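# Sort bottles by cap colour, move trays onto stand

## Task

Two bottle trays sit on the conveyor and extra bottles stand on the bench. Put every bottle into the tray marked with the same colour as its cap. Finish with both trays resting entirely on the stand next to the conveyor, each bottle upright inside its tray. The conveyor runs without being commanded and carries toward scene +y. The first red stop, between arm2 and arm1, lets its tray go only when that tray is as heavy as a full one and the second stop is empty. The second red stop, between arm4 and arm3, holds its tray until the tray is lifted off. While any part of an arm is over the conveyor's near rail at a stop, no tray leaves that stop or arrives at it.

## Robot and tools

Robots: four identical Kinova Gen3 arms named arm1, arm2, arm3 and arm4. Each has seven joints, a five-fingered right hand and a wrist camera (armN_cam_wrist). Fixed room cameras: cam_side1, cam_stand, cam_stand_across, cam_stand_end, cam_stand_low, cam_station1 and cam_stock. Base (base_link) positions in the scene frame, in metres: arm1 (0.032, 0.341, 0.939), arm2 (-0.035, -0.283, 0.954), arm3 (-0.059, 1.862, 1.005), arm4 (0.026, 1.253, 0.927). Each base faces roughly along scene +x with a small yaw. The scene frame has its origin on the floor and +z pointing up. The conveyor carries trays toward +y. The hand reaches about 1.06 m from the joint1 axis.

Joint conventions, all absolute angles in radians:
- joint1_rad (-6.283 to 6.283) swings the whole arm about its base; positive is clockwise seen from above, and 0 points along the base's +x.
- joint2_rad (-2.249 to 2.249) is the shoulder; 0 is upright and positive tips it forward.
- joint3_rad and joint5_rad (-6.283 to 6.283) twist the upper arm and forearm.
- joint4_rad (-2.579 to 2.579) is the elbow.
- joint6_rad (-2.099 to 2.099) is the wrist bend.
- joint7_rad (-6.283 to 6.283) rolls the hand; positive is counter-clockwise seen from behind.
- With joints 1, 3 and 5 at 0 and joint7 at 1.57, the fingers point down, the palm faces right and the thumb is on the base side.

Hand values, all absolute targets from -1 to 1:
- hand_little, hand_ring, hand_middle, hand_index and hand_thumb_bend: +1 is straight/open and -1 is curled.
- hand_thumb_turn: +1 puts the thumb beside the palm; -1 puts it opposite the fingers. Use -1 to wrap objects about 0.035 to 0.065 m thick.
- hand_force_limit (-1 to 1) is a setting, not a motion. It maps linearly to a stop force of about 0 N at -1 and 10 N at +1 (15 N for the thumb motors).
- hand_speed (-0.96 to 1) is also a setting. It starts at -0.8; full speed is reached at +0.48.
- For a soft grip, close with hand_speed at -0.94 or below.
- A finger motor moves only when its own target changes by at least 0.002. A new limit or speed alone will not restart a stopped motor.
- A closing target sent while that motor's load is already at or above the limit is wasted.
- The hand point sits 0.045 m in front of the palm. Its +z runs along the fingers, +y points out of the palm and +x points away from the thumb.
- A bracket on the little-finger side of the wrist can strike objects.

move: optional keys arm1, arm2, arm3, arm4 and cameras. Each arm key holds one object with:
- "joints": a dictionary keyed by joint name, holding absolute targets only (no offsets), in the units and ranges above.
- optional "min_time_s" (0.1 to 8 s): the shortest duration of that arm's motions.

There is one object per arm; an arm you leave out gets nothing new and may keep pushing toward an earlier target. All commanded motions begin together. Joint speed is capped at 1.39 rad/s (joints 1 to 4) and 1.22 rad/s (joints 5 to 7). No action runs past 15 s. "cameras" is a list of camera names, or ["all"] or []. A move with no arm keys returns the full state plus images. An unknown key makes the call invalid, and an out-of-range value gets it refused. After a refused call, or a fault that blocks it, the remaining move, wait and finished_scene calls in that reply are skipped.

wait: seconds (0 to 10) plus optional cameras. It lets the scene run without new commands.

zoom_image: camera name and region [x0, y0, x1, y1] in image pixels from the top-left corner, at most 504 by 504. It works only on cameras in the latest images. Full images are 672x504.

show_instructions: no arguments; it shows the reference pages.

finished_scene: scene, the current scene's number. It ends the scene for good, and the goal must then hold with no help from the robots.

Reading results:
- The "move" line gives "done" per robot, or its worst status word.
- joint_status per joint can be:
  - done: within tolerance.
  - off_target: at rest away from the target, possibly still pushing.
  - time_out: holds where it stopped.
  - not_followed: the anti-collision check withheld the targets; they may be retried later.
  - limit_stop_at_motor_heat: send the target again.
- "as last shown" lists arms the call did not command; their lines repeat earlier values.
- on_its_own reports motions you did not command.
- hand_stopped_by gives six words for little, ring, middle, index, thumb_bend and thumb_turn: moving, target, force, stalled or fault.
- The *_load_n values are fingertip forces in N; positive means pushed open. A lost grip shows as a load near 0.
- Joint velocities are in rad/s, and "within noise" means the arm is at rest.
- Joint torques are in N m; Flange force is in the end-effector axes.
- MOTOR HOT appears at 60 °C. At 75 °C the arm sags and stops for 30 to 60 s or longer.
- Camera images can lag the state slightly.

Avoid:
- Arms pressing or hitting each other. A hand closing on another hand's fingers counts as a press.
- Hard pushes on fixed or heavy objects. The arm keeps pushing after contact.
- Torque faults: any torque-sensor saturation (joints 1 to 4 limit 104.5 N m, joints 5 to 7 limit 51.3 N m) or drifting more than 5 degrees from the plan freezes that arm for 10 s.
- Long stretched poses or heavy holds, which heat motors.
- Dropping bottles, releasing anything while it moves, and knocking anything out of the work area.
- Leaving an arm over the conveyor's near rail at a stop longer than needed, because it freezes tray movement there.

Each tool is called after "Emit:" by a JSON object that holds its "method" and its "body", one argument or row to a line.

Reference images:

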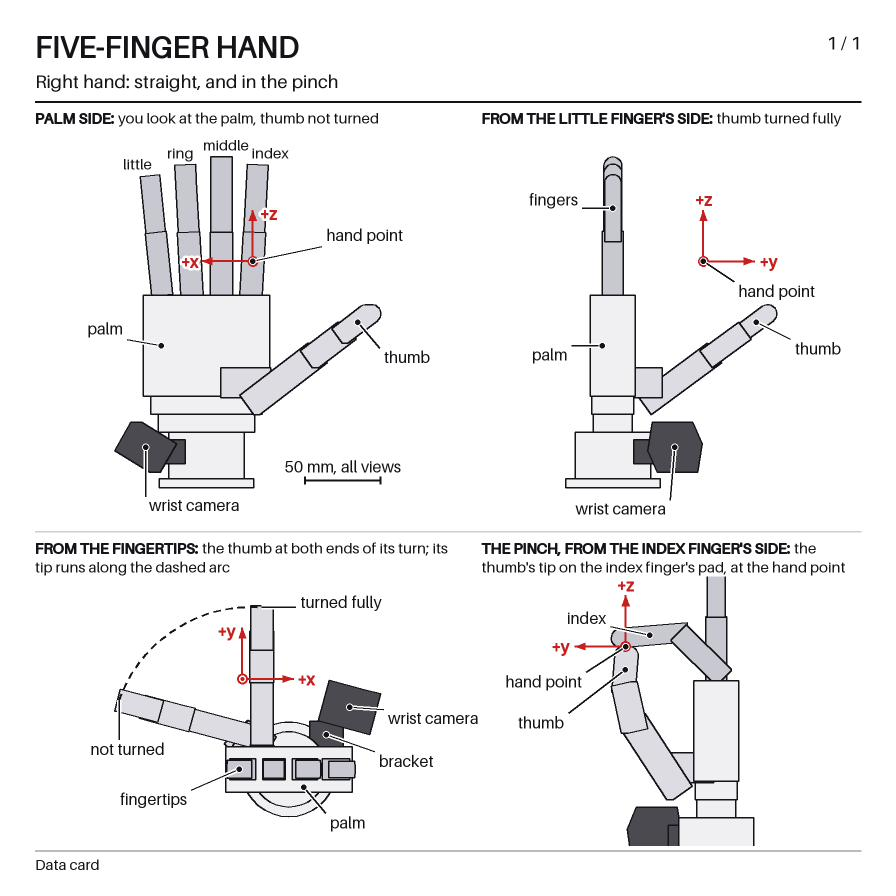

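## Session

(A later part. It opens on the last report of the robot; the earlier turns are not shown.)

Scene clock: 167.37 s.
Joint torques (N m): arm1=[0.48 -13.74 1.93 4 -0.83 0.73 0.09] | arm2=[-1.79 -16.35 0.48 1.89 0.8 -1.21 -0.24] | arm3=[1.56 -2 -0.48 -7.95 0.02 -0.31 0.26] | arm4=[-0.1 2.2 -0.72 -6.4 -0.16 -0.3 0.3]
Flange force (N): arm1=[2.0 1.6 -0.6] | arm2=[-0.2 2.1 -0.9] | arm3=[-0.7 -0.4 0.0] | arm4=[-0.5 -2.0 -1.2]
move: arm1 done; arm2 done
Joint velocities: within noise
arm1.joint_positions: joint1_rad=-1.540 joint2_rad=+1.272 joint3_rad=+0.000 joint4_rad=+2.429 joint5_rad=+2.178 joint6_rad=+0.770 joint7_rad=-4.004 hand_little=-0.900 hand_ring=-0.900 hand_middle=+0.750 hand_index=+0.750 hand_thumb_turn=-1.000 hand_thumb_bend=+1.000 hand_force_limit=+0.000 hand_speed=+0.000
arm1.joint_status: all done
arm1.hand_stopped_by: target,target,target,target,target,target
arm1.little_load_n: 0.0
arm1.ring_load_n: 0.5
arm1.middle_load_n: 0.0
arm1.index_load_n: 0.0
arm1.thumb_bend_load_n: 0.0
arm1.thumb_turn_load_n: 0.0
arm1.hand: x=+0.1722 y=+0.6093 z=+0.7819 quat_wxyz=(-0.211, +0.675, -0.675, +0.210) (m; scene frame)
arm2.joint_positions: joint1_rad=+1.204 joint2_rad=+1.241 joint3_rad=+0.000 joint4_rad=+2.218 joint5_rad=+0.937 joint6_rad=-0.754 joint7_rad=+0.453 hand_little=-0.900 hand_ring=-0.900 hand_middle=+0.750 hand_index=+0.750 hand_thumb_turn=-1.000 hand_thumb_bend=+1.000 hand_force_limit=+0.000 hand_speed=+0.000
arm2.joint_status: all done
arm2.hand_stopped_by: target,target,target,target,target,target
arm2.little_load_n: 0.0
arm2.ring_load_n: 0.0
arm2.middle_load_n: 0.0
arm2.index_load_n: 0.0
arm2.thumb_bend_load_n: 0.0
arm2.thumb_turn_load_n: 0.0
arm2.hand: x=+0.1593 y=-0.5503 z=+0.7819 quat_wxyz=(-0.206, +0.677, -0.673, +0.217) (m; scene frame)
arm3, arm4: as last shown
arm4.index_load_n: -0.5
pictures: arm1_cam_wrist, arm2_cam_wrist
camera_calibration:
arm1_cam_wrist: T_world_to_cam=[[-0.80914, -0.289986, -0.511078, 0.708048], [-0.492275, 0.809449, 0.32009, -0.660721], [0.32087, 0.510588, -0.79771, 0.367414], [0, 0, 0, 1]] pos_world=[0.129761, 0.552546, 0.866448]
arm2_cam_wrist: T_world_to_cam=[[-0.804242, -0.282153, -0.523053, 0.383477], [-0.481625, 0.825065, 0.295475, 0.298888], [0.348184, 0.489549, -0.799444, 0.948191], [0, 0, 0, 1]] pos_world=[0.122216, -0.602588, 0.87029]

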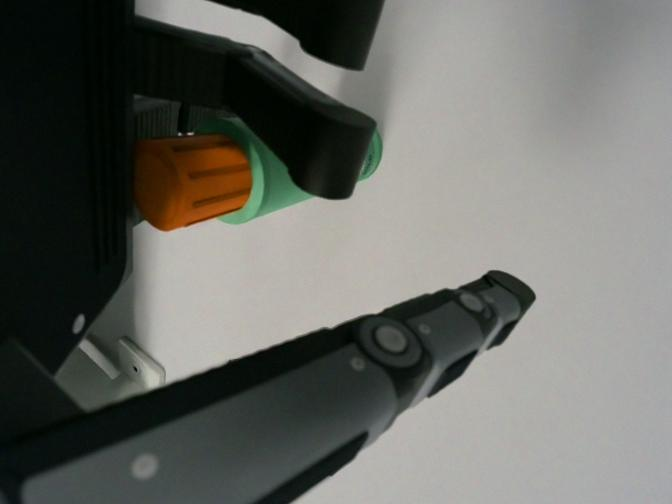

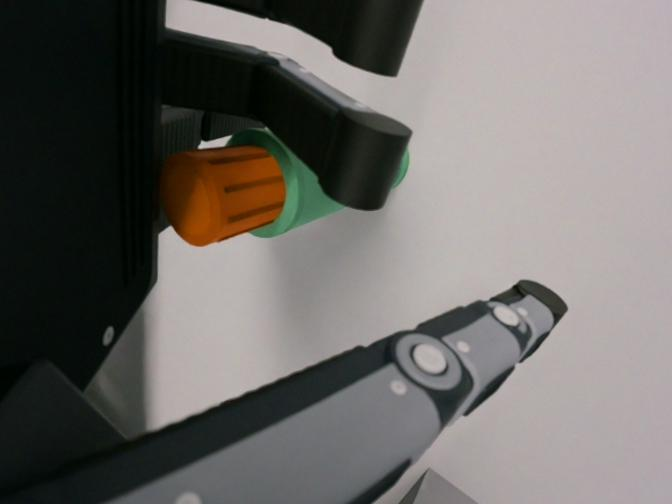

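Emit:
{"method": "move", "body": {
  "arm1": {"joints":{"joint1_rad":-1.5183,"joint2_rad":1.3139,"joint3_rad":0,"joint4_rad":2.4043,"joint5_rad":2.2035,"joint6_rad":0.7896,"joint7_rad":-4.0148},"min_time_s":1.5},
  "arm2": {"joints":{"joint1_rad":1.1847,"joint2_rad":1.2786,"joint3_rad":0,"joint4_rad":2.1932,"joint5_rad":0.9112,"joint6_rad":-0.7665,"joint7_rad":0.4630},"min_time_s":1.5},
  "cameras": ["arm1_cam_wrist","arm2_cam_wrist"]
}}

Scene clock: 188.03 s.
Joint torques (N m): arm1=[0.46 44.11 -36.49 -32.04 19.11 -24.37 2.21] | arm2=[0.93 55.38 34.44 -9.31 -10.07 28.72 1.87] | arm3=[1.52 -2.01 -0.48 -7.93 -0.01 -0.3 0.25] | arm4=[-0.08 2.18 -0.8 -6.47 -0.16 -0.23 0.35]
Flange force (N): arm1=[-9.0 -132.9 -192.3] | arm2=[7.8 -129.0 -165.3] | arm3=[-0.8 -0.4 0.0] | arm4=[-0.5 -2.1 -0.7]
move: arm1 done; arm2 done
TORQUE WARNING: arm2's joint6_rad reached its warning level (29.4 N m). A warning alone does not stop the arm.
Joint velocities: within noise
arm1.joint_positions: joint1_rad=-1.518 joint2_rad=+1.314 joint3_rad=+0.000 joint4_rad=+2.404 joint5_rad=+2.203 joint6_rad=+0.790 joint7_rad=-4.015 hand_little=-0.900 hand_ring=-0.900 hand_middle=+0.750 hand_index=+0.750 hand_thumb_turn=-1.000 hand_thumb_bend=+1.000 hand_force_limit=+0.000 hand_speed=+0.000
arm1.joint_status: all done
arm1.hand_stopped_by: target,target,target,target,target,target
arm1.little_load_n: 0.0
arm1.ring_load_n: 0.0
arm1.middle_load_n: -0.5
arm1.index_load_n: 0.0
arm1.thumb_bend_load_n: 0.0
arm1.thumb_turn_load_n: 0.0
arm1.hand: x=+0.1774 y=+0.6094 z=+0.7680 quat_wxyz=(-0.211, +0.675, -0.675, +0.210) (m; scene frame)
arm2.joint_positions: joint1_rad=+1.185 joint2_rad=+1.277 joint3_rad=+0.000 joint4_rad=+2.193 joint5_rad=+0.911 joint6_rad=-0.767 joint7_rad=+0.463 hand_little=-0.900 hand_ring=-0.900 hand_middle=+0.750 hand_index=+0.750 hand_thumb_turn=-1.000 hand_thumb_bend=+1.000 hand_force_limit=+0.000 hand_speed=+0.000
arm2.joint_status: all done
arm2.hand_stopped_by: target,target,target,target,target,target
arm2.little_load_n: 0.0
arm2.ring_load_n: 0.0
arm2.middle_load_n: 0.0
arm2.index_load_n: 0.0
arm2.thumb_bend_load_n: 0.0
arm2.thumb_turn_load_n: 0.0
arm2.hand: x=+0.1657 y=-0.5510 z=+0.7685 quat_wxyz=(-0.206, +0.676, -0.673, +0.218) (m; scene frame)
arm3, arm4: as last shown
arm4.index_load_n: 0.0
pictures: arm1_cam_wrist, arm2_cam_wrist
camera_calibration:
arm1_cam_wrist: T_world_to_cam=[[-0.80895, -0.289773, -0.511499, 0.705318], [-0.492314, 0.809443, 0.320045, -0.653795], [0.321289, 0.510718, -0.797459, 0.354295], [0, 0, 0, 1]] pos_world=[0.134864, 0.552647, 0.852549]
arm2_cam_wrist: T_world_to_cam=[[-0.804002, -0.282576, -0.523194, 0.381252], [-0.481442, 0.825749, 0.293856, 0.308127], [0.34899, 0.488149, -0.799948, 0.935143], [0, 0, 0, 1]] pos_world=[0.128518, -0.603192, 0.856989]

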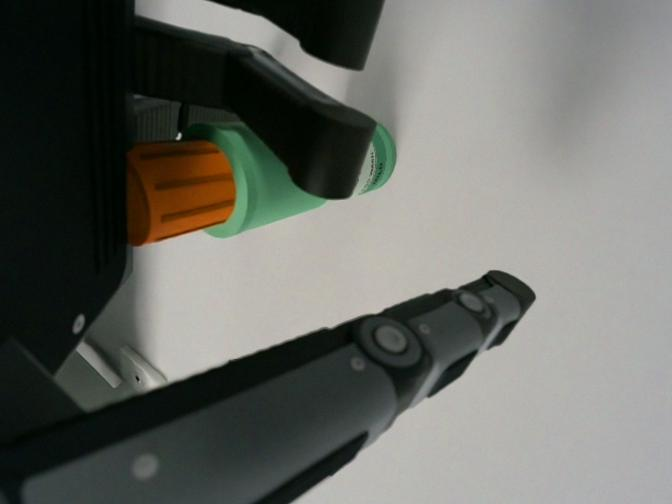

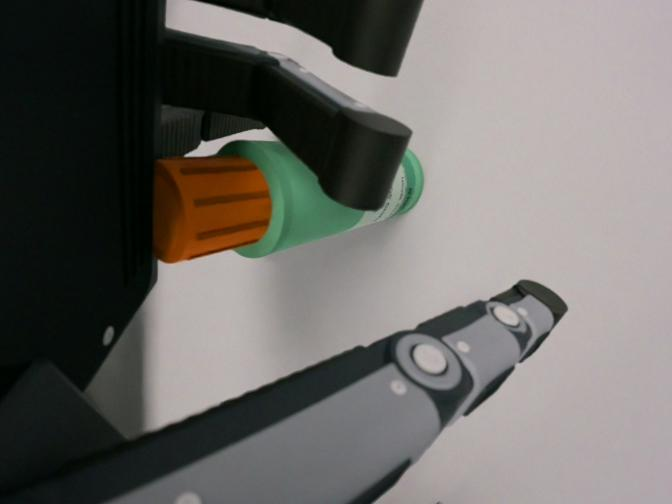

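Emit:
{"method": "move", "body": {
  "arm1": {"joints":{"joint1_rad":-1.5397,"joint2_rad":1.2722,"joint3_rad":0,"joint4_rad":2.4286,"joint5_rad":2.1780,"joint6_rad":0.7701,"joint7_rad":-4.0043},"min_time_s":1.5},
  "arm2": {"joints":{"joint1_rad":1.2041,"joint2_rad":1.2406,"joint3_rad":0,"joint4_rad":2.2182,"joint5_rad":0.9371,"joint6_rad":-0.7537,"joint7_rad":0.4535},"min_time_s":1.5},
  "cameras": ["arm1_cam_wrist","arm2_cam_wrist"]
}}

Emit:
{"method": "move", "body": {
  "arm1": {"joints":{"joint1_rad":-1.4610,"joint2_rad":1.2692,"joint3_rad":0,"joint4_rad":2.4253,"joint5_rad":2.2154,"joint6_rad":0.8001,"joint7_rad":-3.9628},"min_time_s":1.5},
  "arm2": {"joints":{"joint1_rad":1.1439,"joint2_rad":1.2374,"joint3_rad":0,"joint4_rad":2.2097,"joint5_rad":0.9011,"joint6_rad":-0.7613,"joint7_rad":0.4236},"min_time_s":1.5},
  "cameras": ["arm1_cam_wrist","arm2_cam_wrist"]
}}

Scene clock: 244.23 s.
Joint torques (N m): arm1=[0.51 -13.66 1.97 4.04 -0.8 0.76 0.09] | arm2=[-1.66 -16.36 0.46 1.89 0.84 -1.23 -0.22] | arm3=[1.58 -2.02 -0.44 -7.96 0.05 -0.3 0.27] | arm4=[-0.05 2.28 -0.69 -6.44 -0.19 -0.26 0.24]
Flange force (N): arm1=[1.6 1.6 -0.9] | arm2=[-0.4 1.9 -0.7] | arm3=[-0.7 -0.2 0.1] | arm4=[-0.3 -2.1 -0.8]
move: arm1 done; arm2 done
MOTOR HOT: the motor of arm1's joint6_rad reports 71 °C; the controller stops that arm at 75 °C. To cool a motor, set the load down, stop pushing, or move to a pose that needs little force.
MOTOR HOT: the motor of arm2's joint6_rad reports 65 °C; the controller stops that arm at 75 °C. To cool a motor, set the load down, stop pushing, or move to a pose that needs little force.
TORQUE WARNING: arm2's joint6_rad reached its warning level (29.4 N m). A warning alone does not stop the arm.
Joint velocities: within noise
arm1.joint_positions: joint1_rad=-1.540 joint2_rad=+1.272 joint3_rad=+0.000 joint4_rad=+2.429 joint5_rad=+2.178 joint6_rad=+0.770 joint7_rad=-4.004 hand_little=-0.900 hand_ring=-0.900 hand_middle=+0.750 hand_index=+0.750 hand_thumb_turn=-1.000 hand_thumb_bend=+1.000 hand_force_limit=+0.000 hand_speed=+0.000
arm1.joint_status: all done
arm1.hand_stopped_by: target,target,target,target,target,target
arm1.little_load_n: 0.0
arm1.ring_load_n: 0.0
arm1.middle_load_n: 0.0
arm1.index_load_n: 0.0
arm1.thumb_bend_load_n: 0.0
arm1.thumb_turn_load_n: 0.0
arm1.hand: x=+0.1722 y=+0.6093 z=+0.7819 quat_wxyz=(-0.211, +0.675, -0.675, +0.210) (m; scene frame)
arm2.joint_positions: joint1_rad=+1.204 joint2_rad=+1.241 joint3_rad=+0.000 joint4_rad=+2.218 joint5_rad=+0.937 joint6_rad=-0.754 joint7_rad=+0.453 hand_little=-0.900 hand_ring=-0.900 hand_middle=+0.750 hand_index=+0.750 hand_thumb_turn=-1.000 hand_thumb_bend=+1.000 hand_force_limit=+0.000 hand_speed=+0.000
arm2.joint_status: all done
arm2.hand_stopped_by: target,target,target,target,target,target
arm2.little_load_n: 0.0
arm2.ring_load_n: 0.5
arm2.middle_load_n: 0.0
arm2.index_load_n: 0.0
arm2.thumb_bend_load_n: 0.0
arm2.thumb_turn_load_n: 0.0
arm2.hand: x=+0.1593 y=-0.5502 z=+0.7819 quat_wxyz=(-0.206, +0.677, -0.673, +0.217) (m; scene frame)
arm3, arm4: as last shown
pictures: arm1_cam_wrist, arm2_cam_wrist
camera_calibration:
arm1_cam_wrist: T_world_to_cam=[[-0.809178, -0.289838, -0.511101, 0.70802], [-0.492205, 0.809429, 0.320247, -0.660937], [0.32088, 0.510703, -0.797633, 0.36723], [0, 0, 0, 1]] pos_world=[0.129761, 0.552647, 0.866448]
arm2_cam_wrist: T_world_to_cam=[[-0.804281, -0.282087, -0.523029, 0.3835], [-0.481561, 0.825087, 0.295517, 0.298857], [0.348183, 0.489549, -0.799444, 0.948191], [0, 0, 0, 1]] pos_world=[0.122216, -0.602589, 0.87029]

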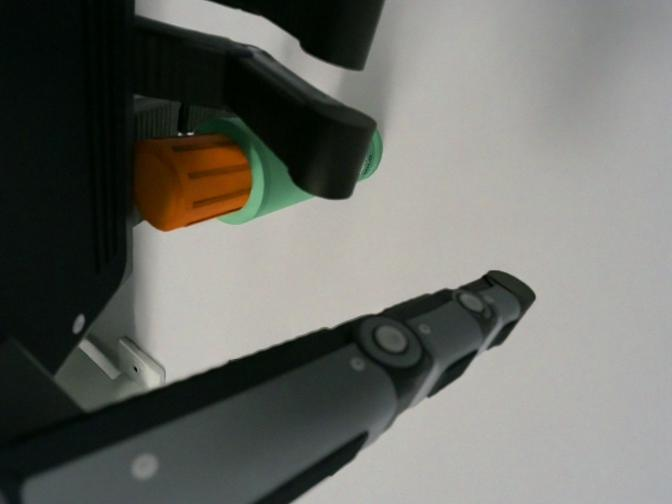

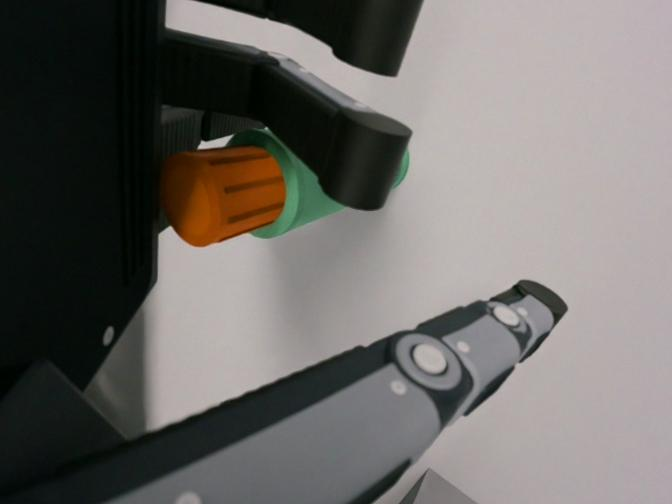

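Scene clock: 246.03 s.
Joint torques (N m): arm1=[0.4 -13.73 1.96 4.01 -0.85 0.76 0.04] | arm2=[-1.71 -16.56 0.53 1.66 0.8 -1.22 -0.18] | arm3=[1.51 -2.03 -0.45 -7.93 0 -0.33 0.26] | arm4=[-0.09 2.3 -0.81 -6.36 -0.11 -0.28 0.26]
Flange force (N): arm1=[1.2 1.3 -0.6] | arm2=[-0.1 2.0 -0.8] | arm3=[-0.8 -0.3 -0.1] | arm4=[-0.3 -2.4 -1.2]
move: arm1 done; arm2 done
MOTOR HOT: still on. The motor of arm1's joint6_rad reports 71 °C.
MOTOR HOT: still on. The motor of arm2's joint6_rad reports 65 °C.
Joint velocities: within noise
arm1.joint_positions: joint1_rad=-1.461 joint2_rad=+1.269 joint3_rad=+0.000 joint4_rad=+2.425 joint5_rad=+2.215 joint6_rad=+0.800 joint7_rad=-3.963 hand_little=-0.900 hand_ring=-0.900 hand_middle=+0.750 hand_index=+0.750 hand_thumb_turn=-1.000 hand_thumb_bend=+1.000 hand_force_limit=+0.000 hand_speed=+0.000
arm1.joint_status: all done
arm1.hand_stopped_by: target,target,target,target,target,target
arm1.little_load_n: 0.0
arm1.ring_load_n: 0.0
arm1.middle_load_n: 0.0
arm1.index_load_n: 0.0
arm1.thumb_bend_load_n: 0.0
arm1.thumb_turn_load_n: 0.0
arm1.hand: x=+0.1908 y=+0.6094 z=+0.7819 quat_wxyz=(-0.211, +0.675, -0.675, +0.210) (m; scene frame)
arm2.joint_positions: joint1_rad=+1.144 joint2_rad=+1.237 joint3_rad=+0.000 joint4_rad=+2.210 joint5_rad=+0.901 joint6_rad=-0.761 joint7_rad=+0.424 hand_little=-0.900 hand_ring=-0.900 hand_middle=+0.750 hand_index=+0.750 hand_thumb_turn=-1.000 hand_thumb_bend=+1.000 hand_force_limit=+0.000 hand_speed=+0.000
arm2.joint_status: all done
arm2.hand_stopped_by: target,target,target,target,target,target
arm2.little_load_n: 0.0
arm2.ring_load_n: 0.0
arm2.middle_load_n: 0.0
arm2.index_load_n: 0.0
arm2.thumb_bend_load_n: 0.0
arm2.thumb_turn_load_n: 0.0
arm2.hand: x=+0.1780 y=-0.5491 z=+0.7820 quat_wxyz=(-0.206, +0.676, -0.673, +0.217) (m; scene frame)
arm3, arm4: as last shown
pictures: arm1_cam_wrist, arm2_cam_wrist
camera_calibration:
arm1_cam_wrist: T_world_to_cam=[[-0.809178, -0.289838, -0.511101, 0.72307], [-0.492205, 0.809429, 0.320247, -0.651944], [0.32088, 0.510703, -0.797633, 0.361323], [0, 0, 0, 1]] pos_world=[0.148261, 0.552747, 0.866548]
arm2_cam_wrist: T_world_to_cam=[[-0.804389, -0.28179, -0.523023, 0.399092], [-0.481231, 0.825298, 0.295467, 0.307051], [0.34839, 0.489365, -0.799466, 0.941101], [0, 0, 0, 1]] pos_world=[0.140917, -0.60149, 0.87039]

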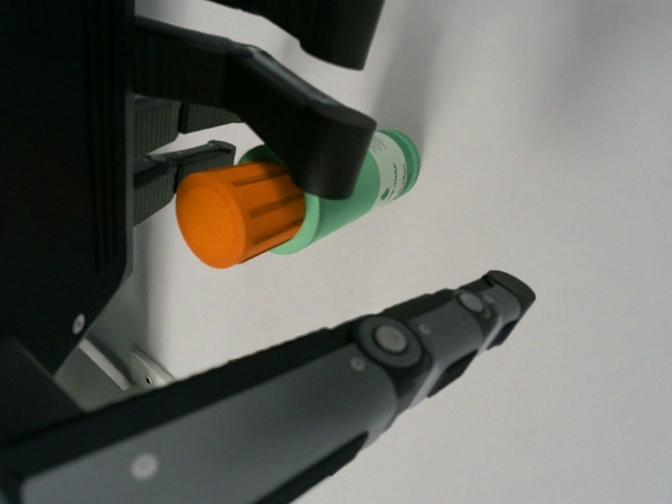

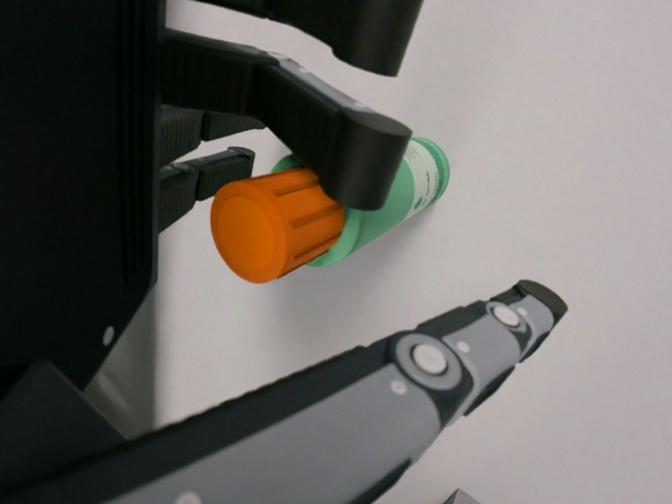

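Emit:
{"method": "move", "body": {
  "arm1": {"joints":{"joint1_rad":-1.4609,"joint2_rad":1.2905,"joint3_rad":0,"joint4_rad":2.4135,"joint5_rad":2.2227,"joint6_rad":0.8059,"joint7_rad":-3.9731},"min_time_s":1},
  "arm2": {"joints":{"joint1_rad":1.1437,"joint2_rad":1.2570,"joint3_rad":0,"joint4_rad":2.1989,"joint5_rad":0.8938,"joint6_rad":-0.7670,"joint7_rad":0.4336},"min_time_s":1},
  "cameras": []
}}

Scene clock: 254.43 s.
Joint torques (N m): arm1=[0.45 -13.91 1.91 3.93 -0.81 0.7 0.01] | arm2=[-1.68 -16.53 0.48 1.78 0.82 -1.25 -0.2] | arm3=[1.53 -2.02 -0.43 -7.96 0.06 -0.29 0.24] | arm4=[-0.05 2.32 -0.84 -6.42 -0.17 -0.27 0.37]
Flange force (N): arm1=[1.6 1.5 -0.7] | arm2=[-0.1 1.8 -0.8] | arm3=[-0.7 -0.3 0.1] | arm4=[-0.2 -2.3 -0.9]
move: arm1 done; arm2 done
MOTOR HOT: still on. The motor of arm1's joint6_rad reports 69 °C.
MOTOR HOT: still on. The motor of arm2's joint6_rad reports 63 °C.
Joint velocities: within noise
arm1.joint_positions: joint1_rad=-1.461 joint2_rad=+1.290 joint3_rad=+0.000 joint4_rad=+2.414 joint5_rad=+2.223 joint6_rad=+0.806 joint7_rad=-3.973 hand_little=-0.900 hand_ring=-0.900 hand_middle=+0.750 hand_index=+0.750 hand_thumb_turn=-1.000 hand_thumb_bend=+1.000 hand_force_limit=+0.000 hand_speed=+0.000
arm1.joint_status: all done
arm1.hand_stopped_by: target,target,target,target,target,target
arm1.little_load_n: 0.0
arm1.ring_load_n: 0.5
arm1.middle_load_n: 0.0
arm1.index_load_n: 0.0
arm1.thumb_bend_load_n: 0.0
arm1.thumb_turn_load_n: 0.0
arm1.hand: x=+0.1908 y=+0.6094 z=+0.7749 quat_wxyz=(-0.211, +0.675, -0.675, +0.210) (m; scene frame)
arm2.joint_positions: joint1_rad=+1.144 joint2_rad=+1.257 joint3_rad=+0.000 joint4_rad=+2.199 joint5_rad=+0.894 joint6_rad=-0.767 joint7_rad=+0.434 hand_little=-0.900 hand_ring=-0.900 hand_middle=+0.750 hand_index=+0.750 hand_thumb_turn=-1.000 hand_thumb_bend=+1.000 hand_force_limit=+0.000 hand_speed=+0.000
arm2.joint_status: all done
arm2.hand_stopped_by: target,target,target,target,target,target
arm2.little_load_n: 0.0
arm2.ring_load_n: 0.0
arm2.middle_load_n: 0.0
arm2.index_load_n: 0.0
arm2.thumb_bend_load_n: 0.0
arm2.thumb_turn_load_n: 0.0
arm2.hand: x=+0.1780 y=-0.5492 z=+0.7750 quat_wxyz=(-0.206, +0.676, -0.673, +0.217) (m; scene frame)
arm3, arm4: as last shown
arm3.index_load_n: 0.5
arm4.middle_load_n: 0.5
pictures: none
No camera images: "cameras" was empty.

Emit:
{"method": "move", "body": {
  "arm1": {"joints":{"joint1_rad":-1.4607,"joint2_rad":1.3118,"joint3_rad":0,"joint4_rad":2.4016,"joint5_rad":2.2300,"joint6_rad":0.8117,"joint7_rad":-3.9834},"min_time_s":1},
  "arm2": {"joints":{"joint1_rad":1.1435,"joint2_rad":1.2767,"joint3_rad":0,"joint4_rad":2.1881,"joint5_rad":0.8865,"joint6_rad":-0.7726,"joint7_rad":0.4435},"min_time_s":1},
  "cameras": ["arm1_cam_wrist","arm2_cam_wrist"]
}}

Scene clock: 258.20 s.
Joint torques (N m): arm1=[0.48 -13.92 1.97 4 -0.78 0.68 0.02] | arm2=[-1.73 -16.56 0.45 1.86 0.83 -1.19 -0.26] | arm3=[1.49 -2.02 -0.45 -7.94 0.02 -0.29 0.26] | arm4=[-0.05 2.31 -0.73 -6.45 -0.15 -0.3 0.29]
Flange force (N): arm1=[1.5 1.7 -0.9] | arm2=[-0.3 2.0 -0.9] | arm3=[-0.8 -0.3 0.0] | arm4=[-0.2 -2.1 -0.9]
move: arm1 done; arm2 done
MOTOR HOT: still on. The motor of arm1's joint6_rad reports 68 °C.
MOTOR HOT: still on. The motor of arm2's joint6_rad reports 63 °C.
Joint velocities: within noise
arm1.joint_positions: joint1_rad=-1.461 joint2_rad=+1.312 joint3_rad=+0.000 joint4_rad=+2.402 joint5_rad=+2.230 joint6_rad=+0.812 joint7_rad=-3.983 hand_little=-0.900 hand_ring=-0.900 hand_middle=+0.750 hand_index=+0.750 hand_thumb_turn=-1.000 hand_thumb_bend=+1.000 hand_force_limit=+0.000 hand_speed=+0.000
arm1.joint_status: all done
arm1.hand_stopped_by: target,target,target,target,target,target
arm1.little_load_n: 0.0
arm1.ring_load_n: 0.0
arm1.middle_load_n: 0.0
arm1.index_load_n: 0.0
arm1.thumb_bend_load_n: 0.0
arm1.thumb_turn_load_n: 0.0
arm1.hand: x=+0.1908 y=+0.6093 z=+0.7679 quat_wxyz=(-0.211, +0.675, -0.675, +0.210) (m; scene frame)
arm2.joint_positions: joint1_rad=+1.143 joint2_rad=+1.277 joint3_rad=+0.000 joint4_rad=+2.188 joint5_rad=+0.887 joint6_rad=-0.773 joint7_rad=+0.443 hand_little=-0.900 hand_ring=-0.900 hand_middle=+0.750 hand_index=+0.750 hand_thumb_turn=-1.000 hand_thumb_bend=+1.000 hand_force_limit=+0.000 hand_speed=+0.000
arm2.joint_status: all done
arm2.hand_stopped_by: target,target,target,target,target,target
arm2.little_load_n: 0.0
arm2.ring_load_n: 0.0
arm2.middle_load_n: 0.0
arm2.index_load_n: 0.0
arm2.thumb_bend_load_n: 0.0
arm2.thumb_turn_load_n: 0.0
arm2.hand: x=+0.1780 y=-0.5491 z=+0.7680 quat_wxyz=(-0.206, +0.676, -0.673, +0.217) (m; scene frame)
arm3, arm4: as last shown
arm3.index_load_n: 0.0
arm3.thumb_bend_load_n: -0.5
arm4.middle_load_n: 0.0
pictures: arm1_cam_wrist, arm2_cam_wrist
camera_calibration:
arm1_cam_wrist: T_world_to_cam=[[-0.809139, -0.289904, -0.511126, 0.715887], [-0.492271, 0.809406, 0.320205, -0.647289], [0.32088, 0.510703, -0.797633, 0.350128], [0, 0, 0, 1]] pos_world=[0.148261, 0.552647, 0.852448]
arm2_cam_wrist: T_world_to_cam=[[-0.804329, -0.281948, -0.523029, 0.391671], [-0.481349, 0.825268, 0.295358, 0.311279], [0.348364, 0.489324, -0.799503, 0.929919], [0, 0, 0, 1]] pos_world=[0.140916, -0.60149, 0.85639]

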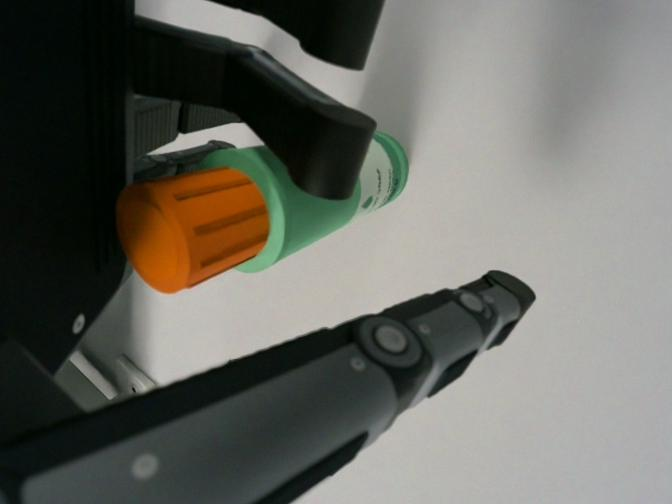

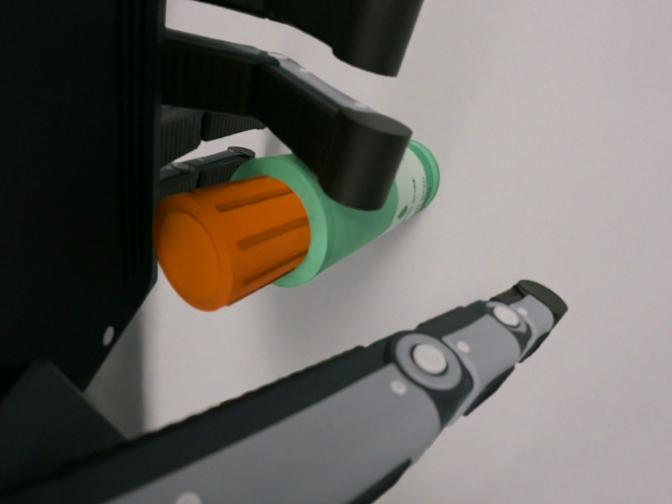

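Emit:
{"method": "move", "body": {
  "arm1": {"joints":{"hand_speed":-0.8,"hand_force_limit":-0.6,"hand_thumb_bend":0.18}},
  "arm2": {"joints":{"hand_speed":-0.8,"hand_force_limit":-0.6,"hand_thumb_bend":0.18}},
  "cameras": ["arm1_cam_wrist","arm2_cam_wrist"]
}}

Scene clock: 267.27 s.
Joint torques (N m): arm1=[0.58 -13.78 2.16 3.98 -0.89 0.74 0.09] | arm2=[-1.75 -16.61 0.43 1.87 0.78 -1.2 -0.2] | arm3=[1.62 -2.02 -0.49 -7.94 0.01 -0.27 0.24] | arm4=[-0.1 2.22 -0.74 -6.42 -0.12 -0.29 0.32]
Flange force (N): arm1=[1.7 1.7 -1.4] | arm2=[0.0 2.1 -0.9] | arm3=[-0.8 -0.5 0.1] | arm4=[-0.4 -1.9 -1.1]
move: arm1 done; arm2 done
MOTOR HOT: still on. The motor of arm1's joint6_rad reports 66 °C.
MOTOR HOT: still on. The motor of arm2's joint6_rad reports 62 °C.
Joint velocities: within noise
arm1.joint_positions: joint1_rad=-1.461 joint2_rad=+1.312 joint3_rad=+0.000 joint4_rad=+2.402 joint5_rad=+2.230 joint6_rad=+0.812 joint7_rad=-3.983 hand_little=-0.900 hand_ring=-0.900 hand_middle=+0.750 hand_index=+0.750 hand_thumb_turn=-1.000 hand_thumb_bend=+0.192 hand_force_limit=-0.600 hand_speed=-0.800
arm1.joint_status: all done
arm1.hand_stopped_by: target,target,target,target,force,target
arm1.little_load_n: 0.0
arm1.ring_load_n: 0.0
arm1.middle_load_n: 0.0
arm1.index_load_n: 0.0
arm1.thumb_bend_load_n: 3.5
arm1.thumb_turn_load_n: 0.5
arm1.hand: x=+0.1908 y=+0.6093 z=+0.7679 quat_wxyz=(-0.211, +0.675, -0.675, +0.210) (m; scene frame)
arm2.joint_positions: joint1_rad=+1.143 joint2_rad=+1.277 joint3_rad=+0.000 joint4_rad=+2.188 joint5_rad=+0.886 joint6_rad=-0.773 joint7_rad=+0.443 hand_little=-0.900 hand_ring=-0.900 hand_middle=+0.750 hand_index=+0.750 hand_thumb_turn=-1.000 hand_thumb_bend=+0.192 hand_force_limit=-0.600 hand_speed=-0.800
arm2.joint_status: all done
arm2.hand_stopped_by: target,target,target,target,force,target
arm2.little_load_n: 0.0
arm2.ring_load_n: 0.0
arm2.middle_load_n: 0.0
arm2.index_load_n: 0.0
arm2.thumb_bend_load_n: 0.5
arm2.thumb_turn_load_n: 0.0
arm2.hand: x=+0.1780 y=-0.5491 z=+0.7679 quat_wxyz=(-0.206, +0.676, -0.673, +0.217) (m; scene frame)
arm3.joint_positions: joint1_rad=+0.811 joint2_rad=-0.342 joint3_rad=-0.078 joint4_rad=+1.517 joint5_rad=-0.046 joint6_rad=+2.005 joint7_rad=-1.826 hand_little=+1.000 hand_ring=+1.000 hand_middle=+1.000 hand_index=+1.000 hand_thumb_turn=+1.000 hand_thumb_bend=+1.000 hand_force_limit=+0.000 hand_speed=-0.800
arm3.joint_status: not commanded
arm3.hand_stopped_by: target,target,target,target,target,target
arm3.little_load_n: 0.0
arm3.ring_load_n: 0.0
arm3.middle_load_n: 0.0
arm3.index_load_n: 0.0
arm3.thumb_bend_load_n: 0.0
arm3.thumb_turn_load_n: 0.0
arm3.hand: x=+0.0998 y=+1.7635 z=+1.4839 quat_wxyz=(+0.018, -0.490, -0.871, -0.015) (m; scene frame)
arm4.joint_positions: joint1_rad=+0.202 joint2_rad=-0.481 joint3_rad=-0.121 joint4_rad=+1.433 joint5_rad=-0.046 joint6_rad=+1.968 joint7_rad=-1.817 hand_little=+1.000 hand_ring=+1.000 hand_middle=+1.000 hand_index=+1.000 hand_thumb_turn=+1.000 hand_thumb_bend=+1.000 hand_force_limit=+0.000 hand_speed=-0.800
arm4.joint_status: not commanded
arm4.hand_stopped_by: target,target,target,target,target,target
arm4.little_load_n: 0.0
arm4.ring_load_n: 0.0
arm4.middle_load_n: 0.0
arm4.index_load_n: 0.0
arm4.thumb_bend_load_n: 0.0
arm4.thumb_turn_load_n: 0.0
arm4.hand: x=+0.1908 y=+1.3148 z=+1.4626 quat_wxyz=(-0.113, -0.079, -0.990, -0.012) (m; scene frame)
pictures: arm1_cam_wrist, arm2_cam_wrist
camera_calibration:
arm1_cam_wrist: T_world_to_cam=[[-0.809139, -0.289904, -0.511126, 0.715887], [-0.492271, 0.809406, 0.320205, -0.647289], [0.32088, 0.510703, -0.797633, 0.350128], [0, 0, 0, 1]] pos_world=[0.148261, 0.552647, 0.852448]
arm2_cam_wrist: T_world_to_cam=[[-0.804343, -0.281925, -0.523021, 0.39168], [-0.481327, 0.825276, 0.295372, 0.311268], [0.348363, 0.489324, -0.799503, 0.92992], [0, 0, 0, 1]] pos_world=[0.140916, -0.60149, 0.85639]

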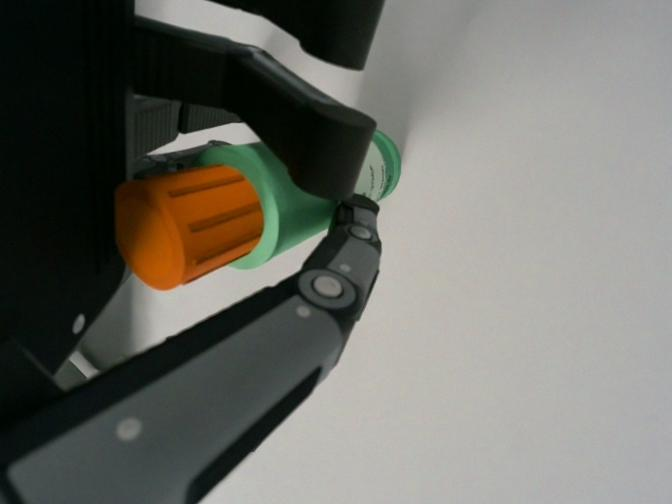

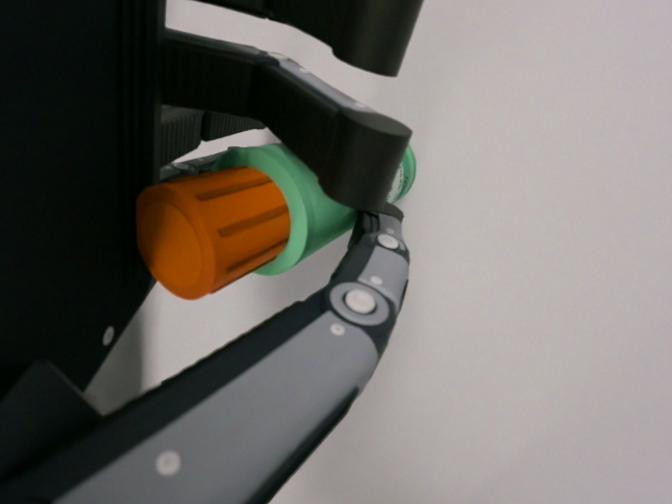

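Emit:
{"method": "move", "body": {
  "arm1": {"joints":{"hand_speed":-0.9,"hand_force_limit":-0.4,"hand_index":0.0,"hand_middle":0.0}},
  "arm2": {"joints":{"hand_speed":-0.9,"hand_force_limit":-0.4,"hand_index":0.0,"hand_middle":0.0}},
  "cameras": ["arm1_cam_wrist","arm2_cam_wrist"]
}}

Scene clock: 272.57 s.
Joint torques (N m): arm1=[0.43 -14.1 2.12 4.17 -0.9 0.78 0.04] | arm2=[-1.67 -16.5 0.74 1.71 0.79 -1.07 -0.2] | arm3=[1.54 -2.02 -0.46 -7.98 0 -0.28 0.27] | arm4=[-0.03 2.24 -0.7 -6.34 -0.15 -0.24 0.27]
Flange force (N): arm1=[1.6 2.0 -0.1] | arm2=[-0.6 1.6 -1.1] | arm3=[-0.8 -0.3 0.2] | arm4=[-0.5 -2.0 -1.2]
move: arm1 off_target; arm2 off_target
MOTOR HOT: still on. The motor of arm1's joint6_rad reports 65 °C.
MOTOR HOT: still on. The motor of arm2's joint6_rad reports 61 °C.
Joint velocities: within noise
arm1.joint_positions: joint1_rad=-1.461 joint2_rad=+1.312 joint3_rad=+0.000 joint4_rad=+2.402 joint5_rad=+2.230 joint6_rad=+0.812 joint7_rad=-3.983 hand_little=-0.900 hand_ring=-0.900 hand_middle=+0.286 hand_index=+0.193 hand_thumb_turn=-1.000 hand_thumb_bend=+0.192 hand_force_limit=-0.400 hand_speed=-0.900
arm1.joint_status: hand_middle off_target (ended at +0.286, target +0.000); hand_index off_target (ended at +0.193, target +0.000); the others done
arm1.hand_stopped_by: target,target,force,force,force,target
arm1.little_load_n: 0.0
arm1.ring_load_n: 0.0
arm1.middle_load_n: 1.5
arm1.index_load_n: 3.5
arm1.thumb_bend_load_n: 7.0
arm1.thumb_turn_load_n: -0.5
arm1.hand: x=+0.1908 y=+0.6093 z=+0.7679 quat_wxyz=(-0.211, +0.675, -0.675, +0.210) (m; scene frame)
arm2.joint_positions: joint1_rad=+1.143 joint2_rad=+1.277 joint3_rad=+0.000 joint4_rad=+2.188 joint5_rad=+0.886 joint6_rad=-0.773 joint7_rad=+0.443 hand_little=-0.900 hand_ring=-0.900 hand_middle=+0.295 hand_index=+0.183 hand_thumb_turn=-1.000 hand_thumb_bend=+0.193 hand_force_limit=-0.400 hand_speed=-0.900
arm2.joint_status: hand_middle off_target (ended at +0.295, target +0.000); hand_index off_target (ended at +0.183, target +0.000); the others done
arm2.hand_stopped_by: target,target,force,force,force,target
arm2.little_load_n: 0.5
arm2.ring_load_n: 0.0
arm2.middle_load_n: 1.5
arm2.index_load_n: 3.5
arm2.thumb_bend_load_n: 3.5
arm2.thumb_turn_load_n: 0.0
arm2.hand: x=+0.1780 y=-0.5491 z=+0.7679 quat_wxyz=(-0.206, +0.676, -0.673, +0.217) (m; scene frame)
arm3, arm4: as last shown
pictures: arm1_cam_wrist, arm2_cam_wrist
camera_calibration:
arm1_cam_wrist: T_world_to_cam=[[-0.809139, -0.289904, -0.511126, 0.715887], [-0.492271, 0.809406, 0.320205, -0.647289], [0.32088, 0.510703, -0.797633, 0.350128], [0, 0, 0, 1]] pos_world=[0.148261, 0.552647, 0.852448]
arm2_cam_wrist: T_world_to_cam=[[-0.804343, -0.281925, -0.523021, 0.39168], [-0.481327, 0.825276, 0.295372, 0.311268], [0.348363, 0.489324, -0.799503, 0.92992], [0, 0, 0, 1]] pos_world=[0.140916, -0.60149, 0.85639]

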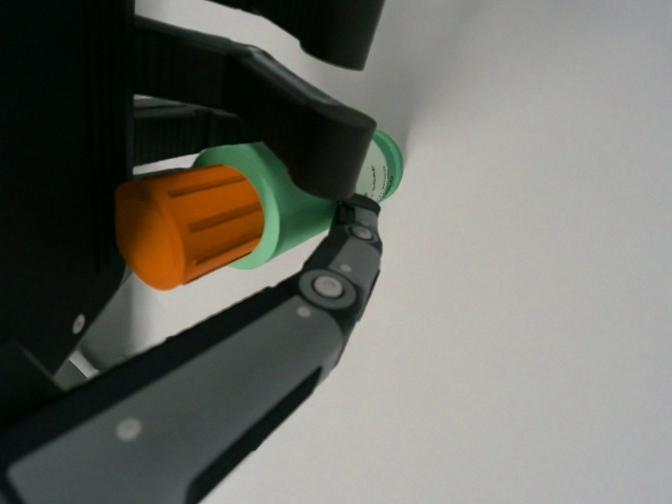

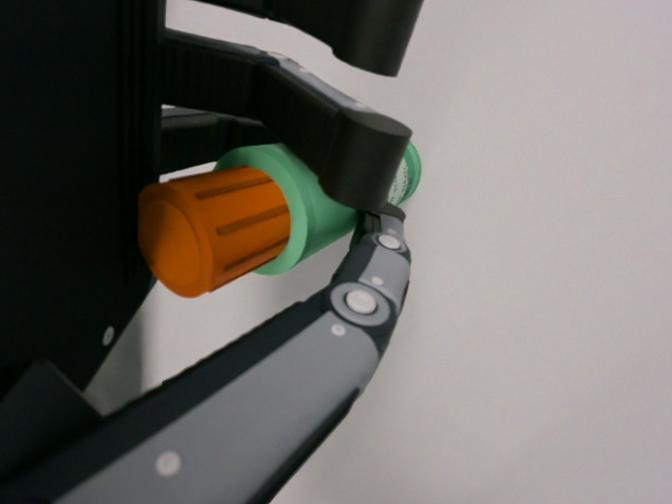

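Emit:
{"method": "move", "body": {
  "arm1": {"joints":{"hand_force_limit":0.2,"hand_index":-0.1,"hand_middle":-0.1}},
  "arm2": {"joints":{"hand_force_limit":0.2,"hand_index":-0.1,"hand_middle":-0.1}},
  "cameras": []
}}

Emit:
{"method": "move", "body": {
  "arm1": {"joints":{"joint1_rad":-1.4610,"joint2_rad":1.2692,"joint3_rad":0,"joint4_rad":2.4253,"joint5_rad":2.2154,"joint6_rad":0.8001,"joint7_rad":-3.9628},"min_time_s":1.5},
  "arm2": {"joints":{"joint1_rad":1.1439,"joint2_rad":1.2374,"joint3_rad":0,"joint4_rad":2.2097,"joint5_rad":0.9011,"joint6_rad":-0.7613,"joint7_rad":0.4236},"min_time_s":1.5},
  "cameras": ["arm1_cam_wrist","arm2_cam_wrist"]
}}

Scene clock: 278.30 s.
Joint torques (N m): arm1=[0.41 -13.63 1.8 3.93 -0.71 0.6 0.11] | arm2=[-1.46 -15.61 1.48 1.74 0.6 -0.55 -0.11] | arm3=[1.59 -2.02 -0.47 -7.94 0.04 -0.31 0.29] | arm4=[-0.14 2.33 -0.67 -6.48 -0.14 -0.28 0.23]
Flange force (N): arm1=[1.5 1.0 -1.5] | arm2=[-0.3 -0.4 -2.6] | arm3=[-0.7 -0.3 0.0] | arm4=[-0.1 -2.0 -0.7]
move: arm1 off_target; arm2 off_target
MOTOR HOT: still on. The motor of arm1's joint6_rad reports 64 °C.
MOTOR HOT: still on. The motor of arm2's joint6_rad reports 60 °C.
Joint velocities: within noise
arm1.joint_positions: joint1_rad=-1.461 joint2_rad=+1.312 joint3_rad=+0.000 joint4_rad=+2.402 joint5_rad=+2.230 joint6_rad=+0.812 joint7_rad=-3.983 hand_little=-0.900 hand_ring=-0.900 hand_middle=+0.261 hand_index=+0.167 hand_thumb_turn=-1.000 hand_thumb_bend=+0.193 hand_force_limit=+0.200 hand_speed=-0.900
arm1.joint_status: hand_middle off_target (ended at +0.261, target -0.100); hand_index off_target (ended at +0.167, target -0.100); the others done
arm1.hand_stopped_by: target,target,force,force,force,target
arm1.little_load_n: 0.5
arm1.ring_load_n: 0.0
arm1.middle_load_n: 8.0
arm1.index_load_n: 6.0
arm1.thumb_bend_load_n: 11.0
arm1.thumb_turn_load_n: -0.5
arm1.hand: x=+0.1908 y=+0.6093 z=+0.7679 quat_wxyz=(-0.211, +0.675, -0.675, +0.210) (m; scene frame)
arm2.joint_positions: joint1_rad=+1.143 joint2_rad=+1.277 joint3_rad=+0.000 joint4_rad=+2.188 joint5_rad=+0.886 joint6_rad=-0.773 joint7_rad=+0.443 hand_little=-0.900 hand_ring=-0.900 hand_middle=+0.261 hand_index=+0.139 hand_thumb_turn=-1.000 hand_thumb_bend=+0.194 hand_force_limit=+0.200 hand_speed=-0.900
arm2.joint_status: hand_middle off_target (ended at +0.261, target -0.100); hand_index off_target (ended at +0.139, target -0.100); the others done
arm2.hand_stopped_by: target,target,force,force,force,target
arm2.little_load_n: 0.0
arm2.ring_load_n: 0.0
arm2.middle_load_n: 6.0
arm2.index_load_n: 8.0
arm2.thumb_bend_load_n: 7.5
arm2.thumb_turn_load_n: -1.0
arm2.hand: x=+0.1780 y=-0.5492 z=+0.7680 quat_wxyz=(-0.206, +0.676, -0.673, +0.217) (m; scene frame)
arm3, arm4: as last shown
pictures: none
No camera images: "cameras" was empty.

Scene clock: 280.10 s.
Joint torques (N m): arm1=[0.44 -14 2.02 4.02 -0.82 0.84 -0.01] | arm2=[-1.78 -16.78 0.43 1.76 0.9 -1.29 -0.24] | arm3=[1.6 -2 -0.45 -7.95 0.03 -0.3 0.23] | arm4=[-0.03 2.21 -0.71 -6.36 -0.15 -0.28 0.3]
Flange force (N): arm1=[1.1 2.0 -0.2] | arm2=[-0.4 2.6 -0.1] | arm3=[-0.7 -0.4 0.1] | arm4=[-0.5 -2.0 -1.3]
move: arm1 done; arm2 done
MOTOR HOT: still on. The motor of arm1's joint6_rad reports 63 °C.
MOTOR HOT: still on. The motor of arm2's joint6_rad reports 60 °C.
Joint velocities: within noise
arm1.joint_positions: joint1_rad=-1.461 joint2_rad=+1.269 joint3_rad=+0.000 joint4_rad=+2.425 joint5_rad=+2.215 joint6_rad=+0.800 joint7_rad=-3.963 hand_little=-0.900 hand_ring=-0.900 hand_middle=+0.261 hand_index=+0.167 hand_thumb_turn=-1.000 hand_thumb_bend=+0.193 hand_force_limit=+0.200 hand_speed=-0.900
arm1.joint_status: all done
arm1.hand_stopped_by: target,target,force,force,force,target
arm1.little_load_n: 0.0
arm1.ring_load_n: 0.5
arm1.middle_load_n: 7.5
arm1.index_load_n: 5.0
arm1.thumb_bend_load_n: 11.0
arm1.thumb_turn_load_n: 0.0
arm1.hand: x=+0.1908 y=+0.6094 z=+0.7819 quat_wxyz=(-0.211, +0.675, -0.675, +0.210) (m; scene frame)
arm2.joint_positions: joint1_rad=+1.144 joint2_rad=+1.237 joint3_rad=+0.000 joint4_rad=+2.210 joint5_rad=+0.901 joint6_rad=-0.761 joint7_rad=+0.424 hand_little=-0.900 hand_ring=-0.900 hand_middle=+0.261 hand_index=+0.139 hand_thumb_turn=-1.000 hand_thumb_bend=+0.194 hand_force_limit=+0.200 hand_speed=-0.900
arm2.joint_status: all done
arm2.hand_stopped_by: target,target,force,force,force,target
arm2.little_load_n: 0.0
arm2.ring_load_n: 0.0
arm2.middle_load_n: 4.5
arm2.index_load_n: 6.0
arm2.thumb_bend_load_n: 8.0
arm2.thumb_turn_load_n: -0.5
arm2.hand: x=+0.1779 y=-0.5491 z=+0.7819 quat_wxyz=(-0.206, +0.676, -0.673, +0.217) (m; scene frame)
arm3, arm4: as last shown
arm4.ring_load_n: 0.5
pictures: arm1_cam_wrist, arm2_cam_wrist
camera_calibration:
arm1_cam_wrist: T_world_to_cam=[[-0.809206, -0.289708, -0.511131, 0.723081], [-0.492102, 0.809486, 0.320264, -0.651875], [0.32097, 0.510688, -0.797606, 0.361314], [0, 0, 0, 1]] pos_world=[0.148361, 0.552647, 0.866548]
arm2_cam_wrist: T_world_to_cam=[[-0.804373, -0.281931, -0.522972, 0.39896], [-0.481353, 0.825218, 0.295489, 0.307], [0.348258, 0.489418, -0.799492, 0.941174], [0, 0, 0, 1]] pos_world=[0.140916, -0.601489, 0.87039]

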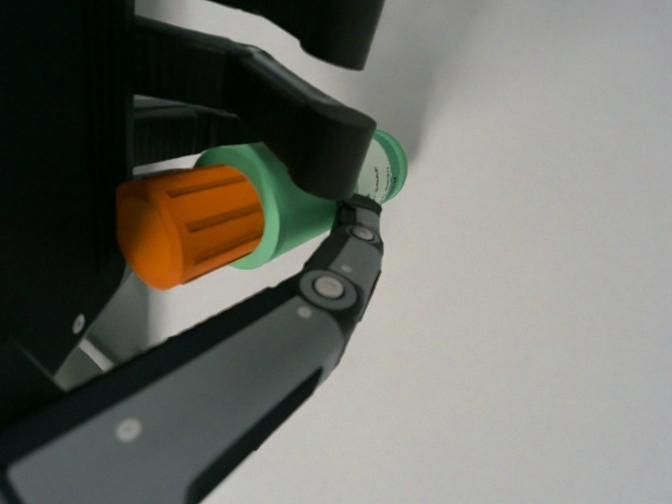

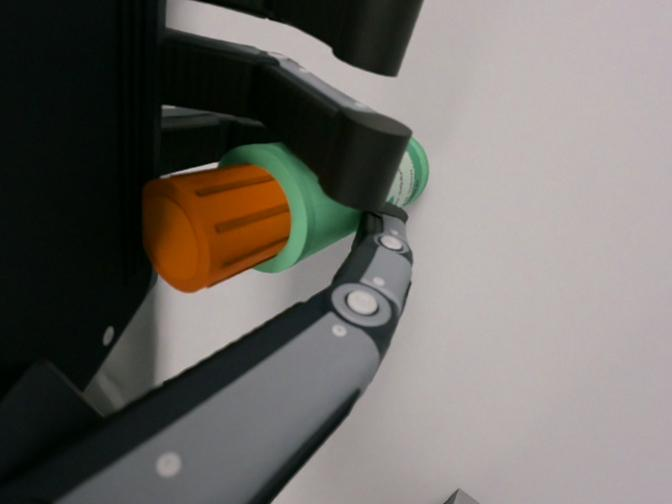

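Emit:
{"method": "move", "body": {
  "arm1": {"joints":{"joint1_rad":-1.4652,"joint2_rad":0.6740,"joint3_rad":0,"joint4_rad":2.5498,"joint5_rad":1.6853,"joint6_rad":0.6154,"joint7_rad":-3.2843},"min_time_s":3},
  "arm2": {"joints":{"joint1_rad":1.1476,"joint2_rad":0.7447,"joint3_rad":0,"joint4_rad":2.3319,"joint5_rad":1.3262,"joint6_rad":-0.5922,"joint7_rad":-0.1100},"min_time_s":3},
  "cameras": []
}}

Emit:
{"method": "move", "body": {
  "arm1": {"joints":{"joint1_rad":-1.4692,"joint2_rad":0.0908,"joint3_rad":0,"joint4_rad":2.3665,"joint5_rad":0.8337,"joint6_rad":0.8861,"joint7_rad":-2.1871},"min_time_s":3},
  "arm2": {"joints":{"joint1_rad":1.1517,"joint2_rad":0.2789,"joint3_rad":0,"joint4_rad":2.2054,"joint5_rad":2.1476,"joint6_rad":-0.7037,"joint7_rad":-1.1037},"min_time_s":3},
  "cameras": ["arm1_cam_wrist","arm2_cam_wrist"]
}}

Scene clock: 351.10 s.
Joint torques (N m): arm1=[0.45 -11.16 1.42 0.46 -0.17 1.23 0.04] | arm2=[-1.74 -14.55 0.58 -1.37 0.36 -1.4 -0.23] | arm3=[1.61 -1.99 -0.44 -7.94 0.01 -0.32 0.26] | arm4=[-0.03 2.27 -0.76 -6.41 -0.18 -0.32 0.3]
Flange force (N): arm1=no reading | arm2=[-2.2 4.3 1.7] | arm3=[-0.7 -0.3 0.0] | arm4=[-0.3 -2.2 -1.1]
move: arm1 done; arm2 done
MOTOR HOT: cleared for the motors of arm1.
MOTOR HOT: cleared for the motors of arm2.
Joint velocities: within noise
arm1.joint_positions: joint1_rad=-1.465 joint2_rad=+0.674 joint3_rad=+0.000 joint4_rad=+2.550 joint5_rad=+1.685 joint6_rad=+0.615 joint7_rad=-3.284 hand_little=-0.900 hand_ring=-0.900 hand_middle=+0.261 hand_index=+0.167 hand_thumb_turn=-1.000 hand_thumb_bend=+0.193 hand_force_limit=+0.200 hand_speed=-0.900
arm1.joint_status: all done
arm1.hand_stopped_by: target,target,force,force,force,target
arm1.little_load_n: 0.0
arm1.ring_load_n: 0.0
arm1.middle_load_n: 7.5
arm1.index_load_n: 5.0
arm1.thumb_bend_load_n: 11.5
arm1.thumb_turn_load_n: -0.5
arm1.hand: x=+0.1910 y=+0.6095 z=+0.9400 quat_wxyz=(-0.211, +0.675, -0.675, +0.210) (m; scene frame)
arm2.joint_positions: joint1_rad=+1.148 joint2_rad=+0.745 joint3_rad=+0.000 joint4_rad=+2.332 joint5_rad=+1.326 joint6_rad=-0.592 joint7_rad=-0.110 hand_little=-0.900 hand_ring=-0.900 hand_middle=+0.261 hand_index=+0.139 hand_thumb_turn=-1.000 hand_thumb_bend=+0.194 hand_force_limit=+0.200 hand_speed=-0.900
arm2.joint_status: all done
arm2.hand_stopped_by: target,target,force,force,force,target
arm2.little_load_n: 0.0
arm2.ring_load_n: 0.0
arm2.middle_load_n: 4.0
arm2.index_load_n: 6.0
arm2.thumb_bend_load_n: 8.0
arm2.thumb_turn_load_n: -0.5
arm2.hand: x=+0.1784 y=-0.5494 z=+0.9399 quat_wxyz=(-0.206, +0.676, -0.673, +0.217) (m; scene frame)
arm3, arm4: as last shown
arm4.ring_load_n: 0.0
pictures: none
No camera images: "cameras" was empty.

Scene clock: 354.53 s.
Joint torques (N m): arm1=[0.52 -6.41 0.48 -5.28 0.83 0.54 0.08] | arm2=[-1.82 -11.23 1.06 -5.83 -0.48 -0.67 -0.23] | arm3=[1.6 -2.06 -0.49 -7.92 0.01 -0.29 0.27] | arm4=[-0.1 2.25 -0.82 -6.35 -0.12 -0.3 0.28]
Flange force (N): arm1=[0.7 2.1 -1.8] | arm2=[-0.7 6.5 3.8] | arm3=[-0.9 -0.4 -0.1] | arm4=[-0.4 -2.3 -1.4]
move: arm1 done; arm2 done
Joint velocities: within noise
arm1.joint_positions: joint1_rad=-1.469 joint2_rad=+0.091 joint3_rad=+0.000 joint4_rad=+2.366 joint5_rad=+0.834 joint6_rad=+0.886 joint7_rad=-2.187 hand_little=-0.900 hand_ring=-0.900 hand_middle=+0.261 hand_index=+0.167 hand_thumb_turn=-1.000 hand_thumb_bend=+0.193 hand_force_limit=+0.200 hand_speed=-0.900
arm1.joint_status: all done
arm1.hand_stopped_by: target,target,force,force,force,target
arm1.little_load_n: 0.5
arm1.ring_load_n: 0.0
arm1.middle_load_n: 6.0
arm1.index_load_n: 4.5
arm1.thumb_bend_load_n: 11.5
arm1.thumb_turn_load_n: 0.0
arm1.hand: x=+0.1914 y=+0.6093 z=+1.1002 quat_wxyz=(-0.211, +0.675, -0.675, +0.210) (m; scene frame)
arm2.joint_positions: joint1_rad=+1.152 joint2_rad=+0.279 joint3_rad=+0.000 joint4_rad=+2.205 joint5_rad=+2.148 joint6_rad=-0.704 joint7_rad=-1.104 hand_little=-0.900 hand_ring=-0.900 hand_middle=+0.261 hand_index=+0.139 hand_thumb_turn=-1.000 hand_thumb_bend=+0.194 hand_force_limit=+0.200 hand_speed=-0.900
arm2.joint_status: all done
arm2.hand_stopped_by: target,target,force,force,force,target
arm2.little_load_n: 0.0
arm2.ring_load_n: 0.0
arm2.middle_load_n: 4.5
arm2.index_load_n: 6.0
arm2.thumb_bend_load_n: 8.0
arm2.thumb_turn_load_n: -0.5
arm2.hand: x=+0.1786 y=-0.5492 z=+1.1000 quat_wxyz=(-0.206, +0.677, -0.673, +0.217) (m; scene frame)
arm3, arm4: as last shown
pictures: arm1_cam_wrist, arm2_cam_wrist
camera_calibration:
arm1_cam_wrist: T_world_to_cam=[[-0.809109, -0.289731, -0.511271, 0.886396], [-0.492186, 0.809463, 0.320193, -0.753329], [0.321085, 0.510711, -0.797545, 0.614948], [0, 0, 0, 1]] pos_world=[0.148962, 0.552547, 1.18485]
arm2_cam_wrist: T_world_to_cam=[[-0.804318, -0.282054, -0.522989, 0.565767], [-0.481431, 0.825222, 0.295353, 0.213546], [0.348277, 0.489341, -0.79953, 1.19517], [0, 0, 0, 1]] pos_world=[0.141616, -0.601489, 1.18839]

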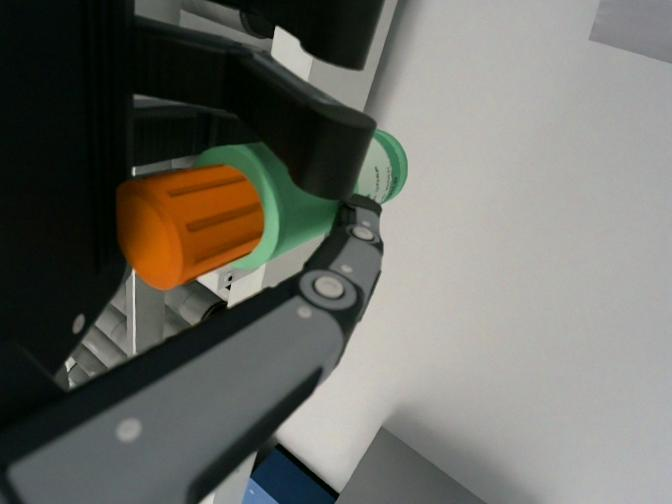

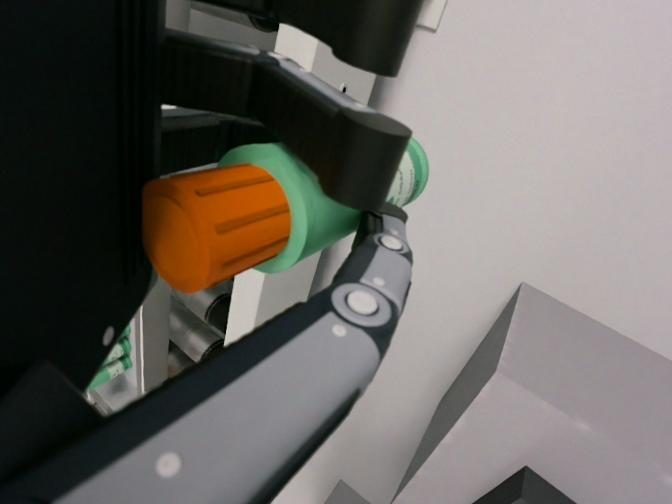

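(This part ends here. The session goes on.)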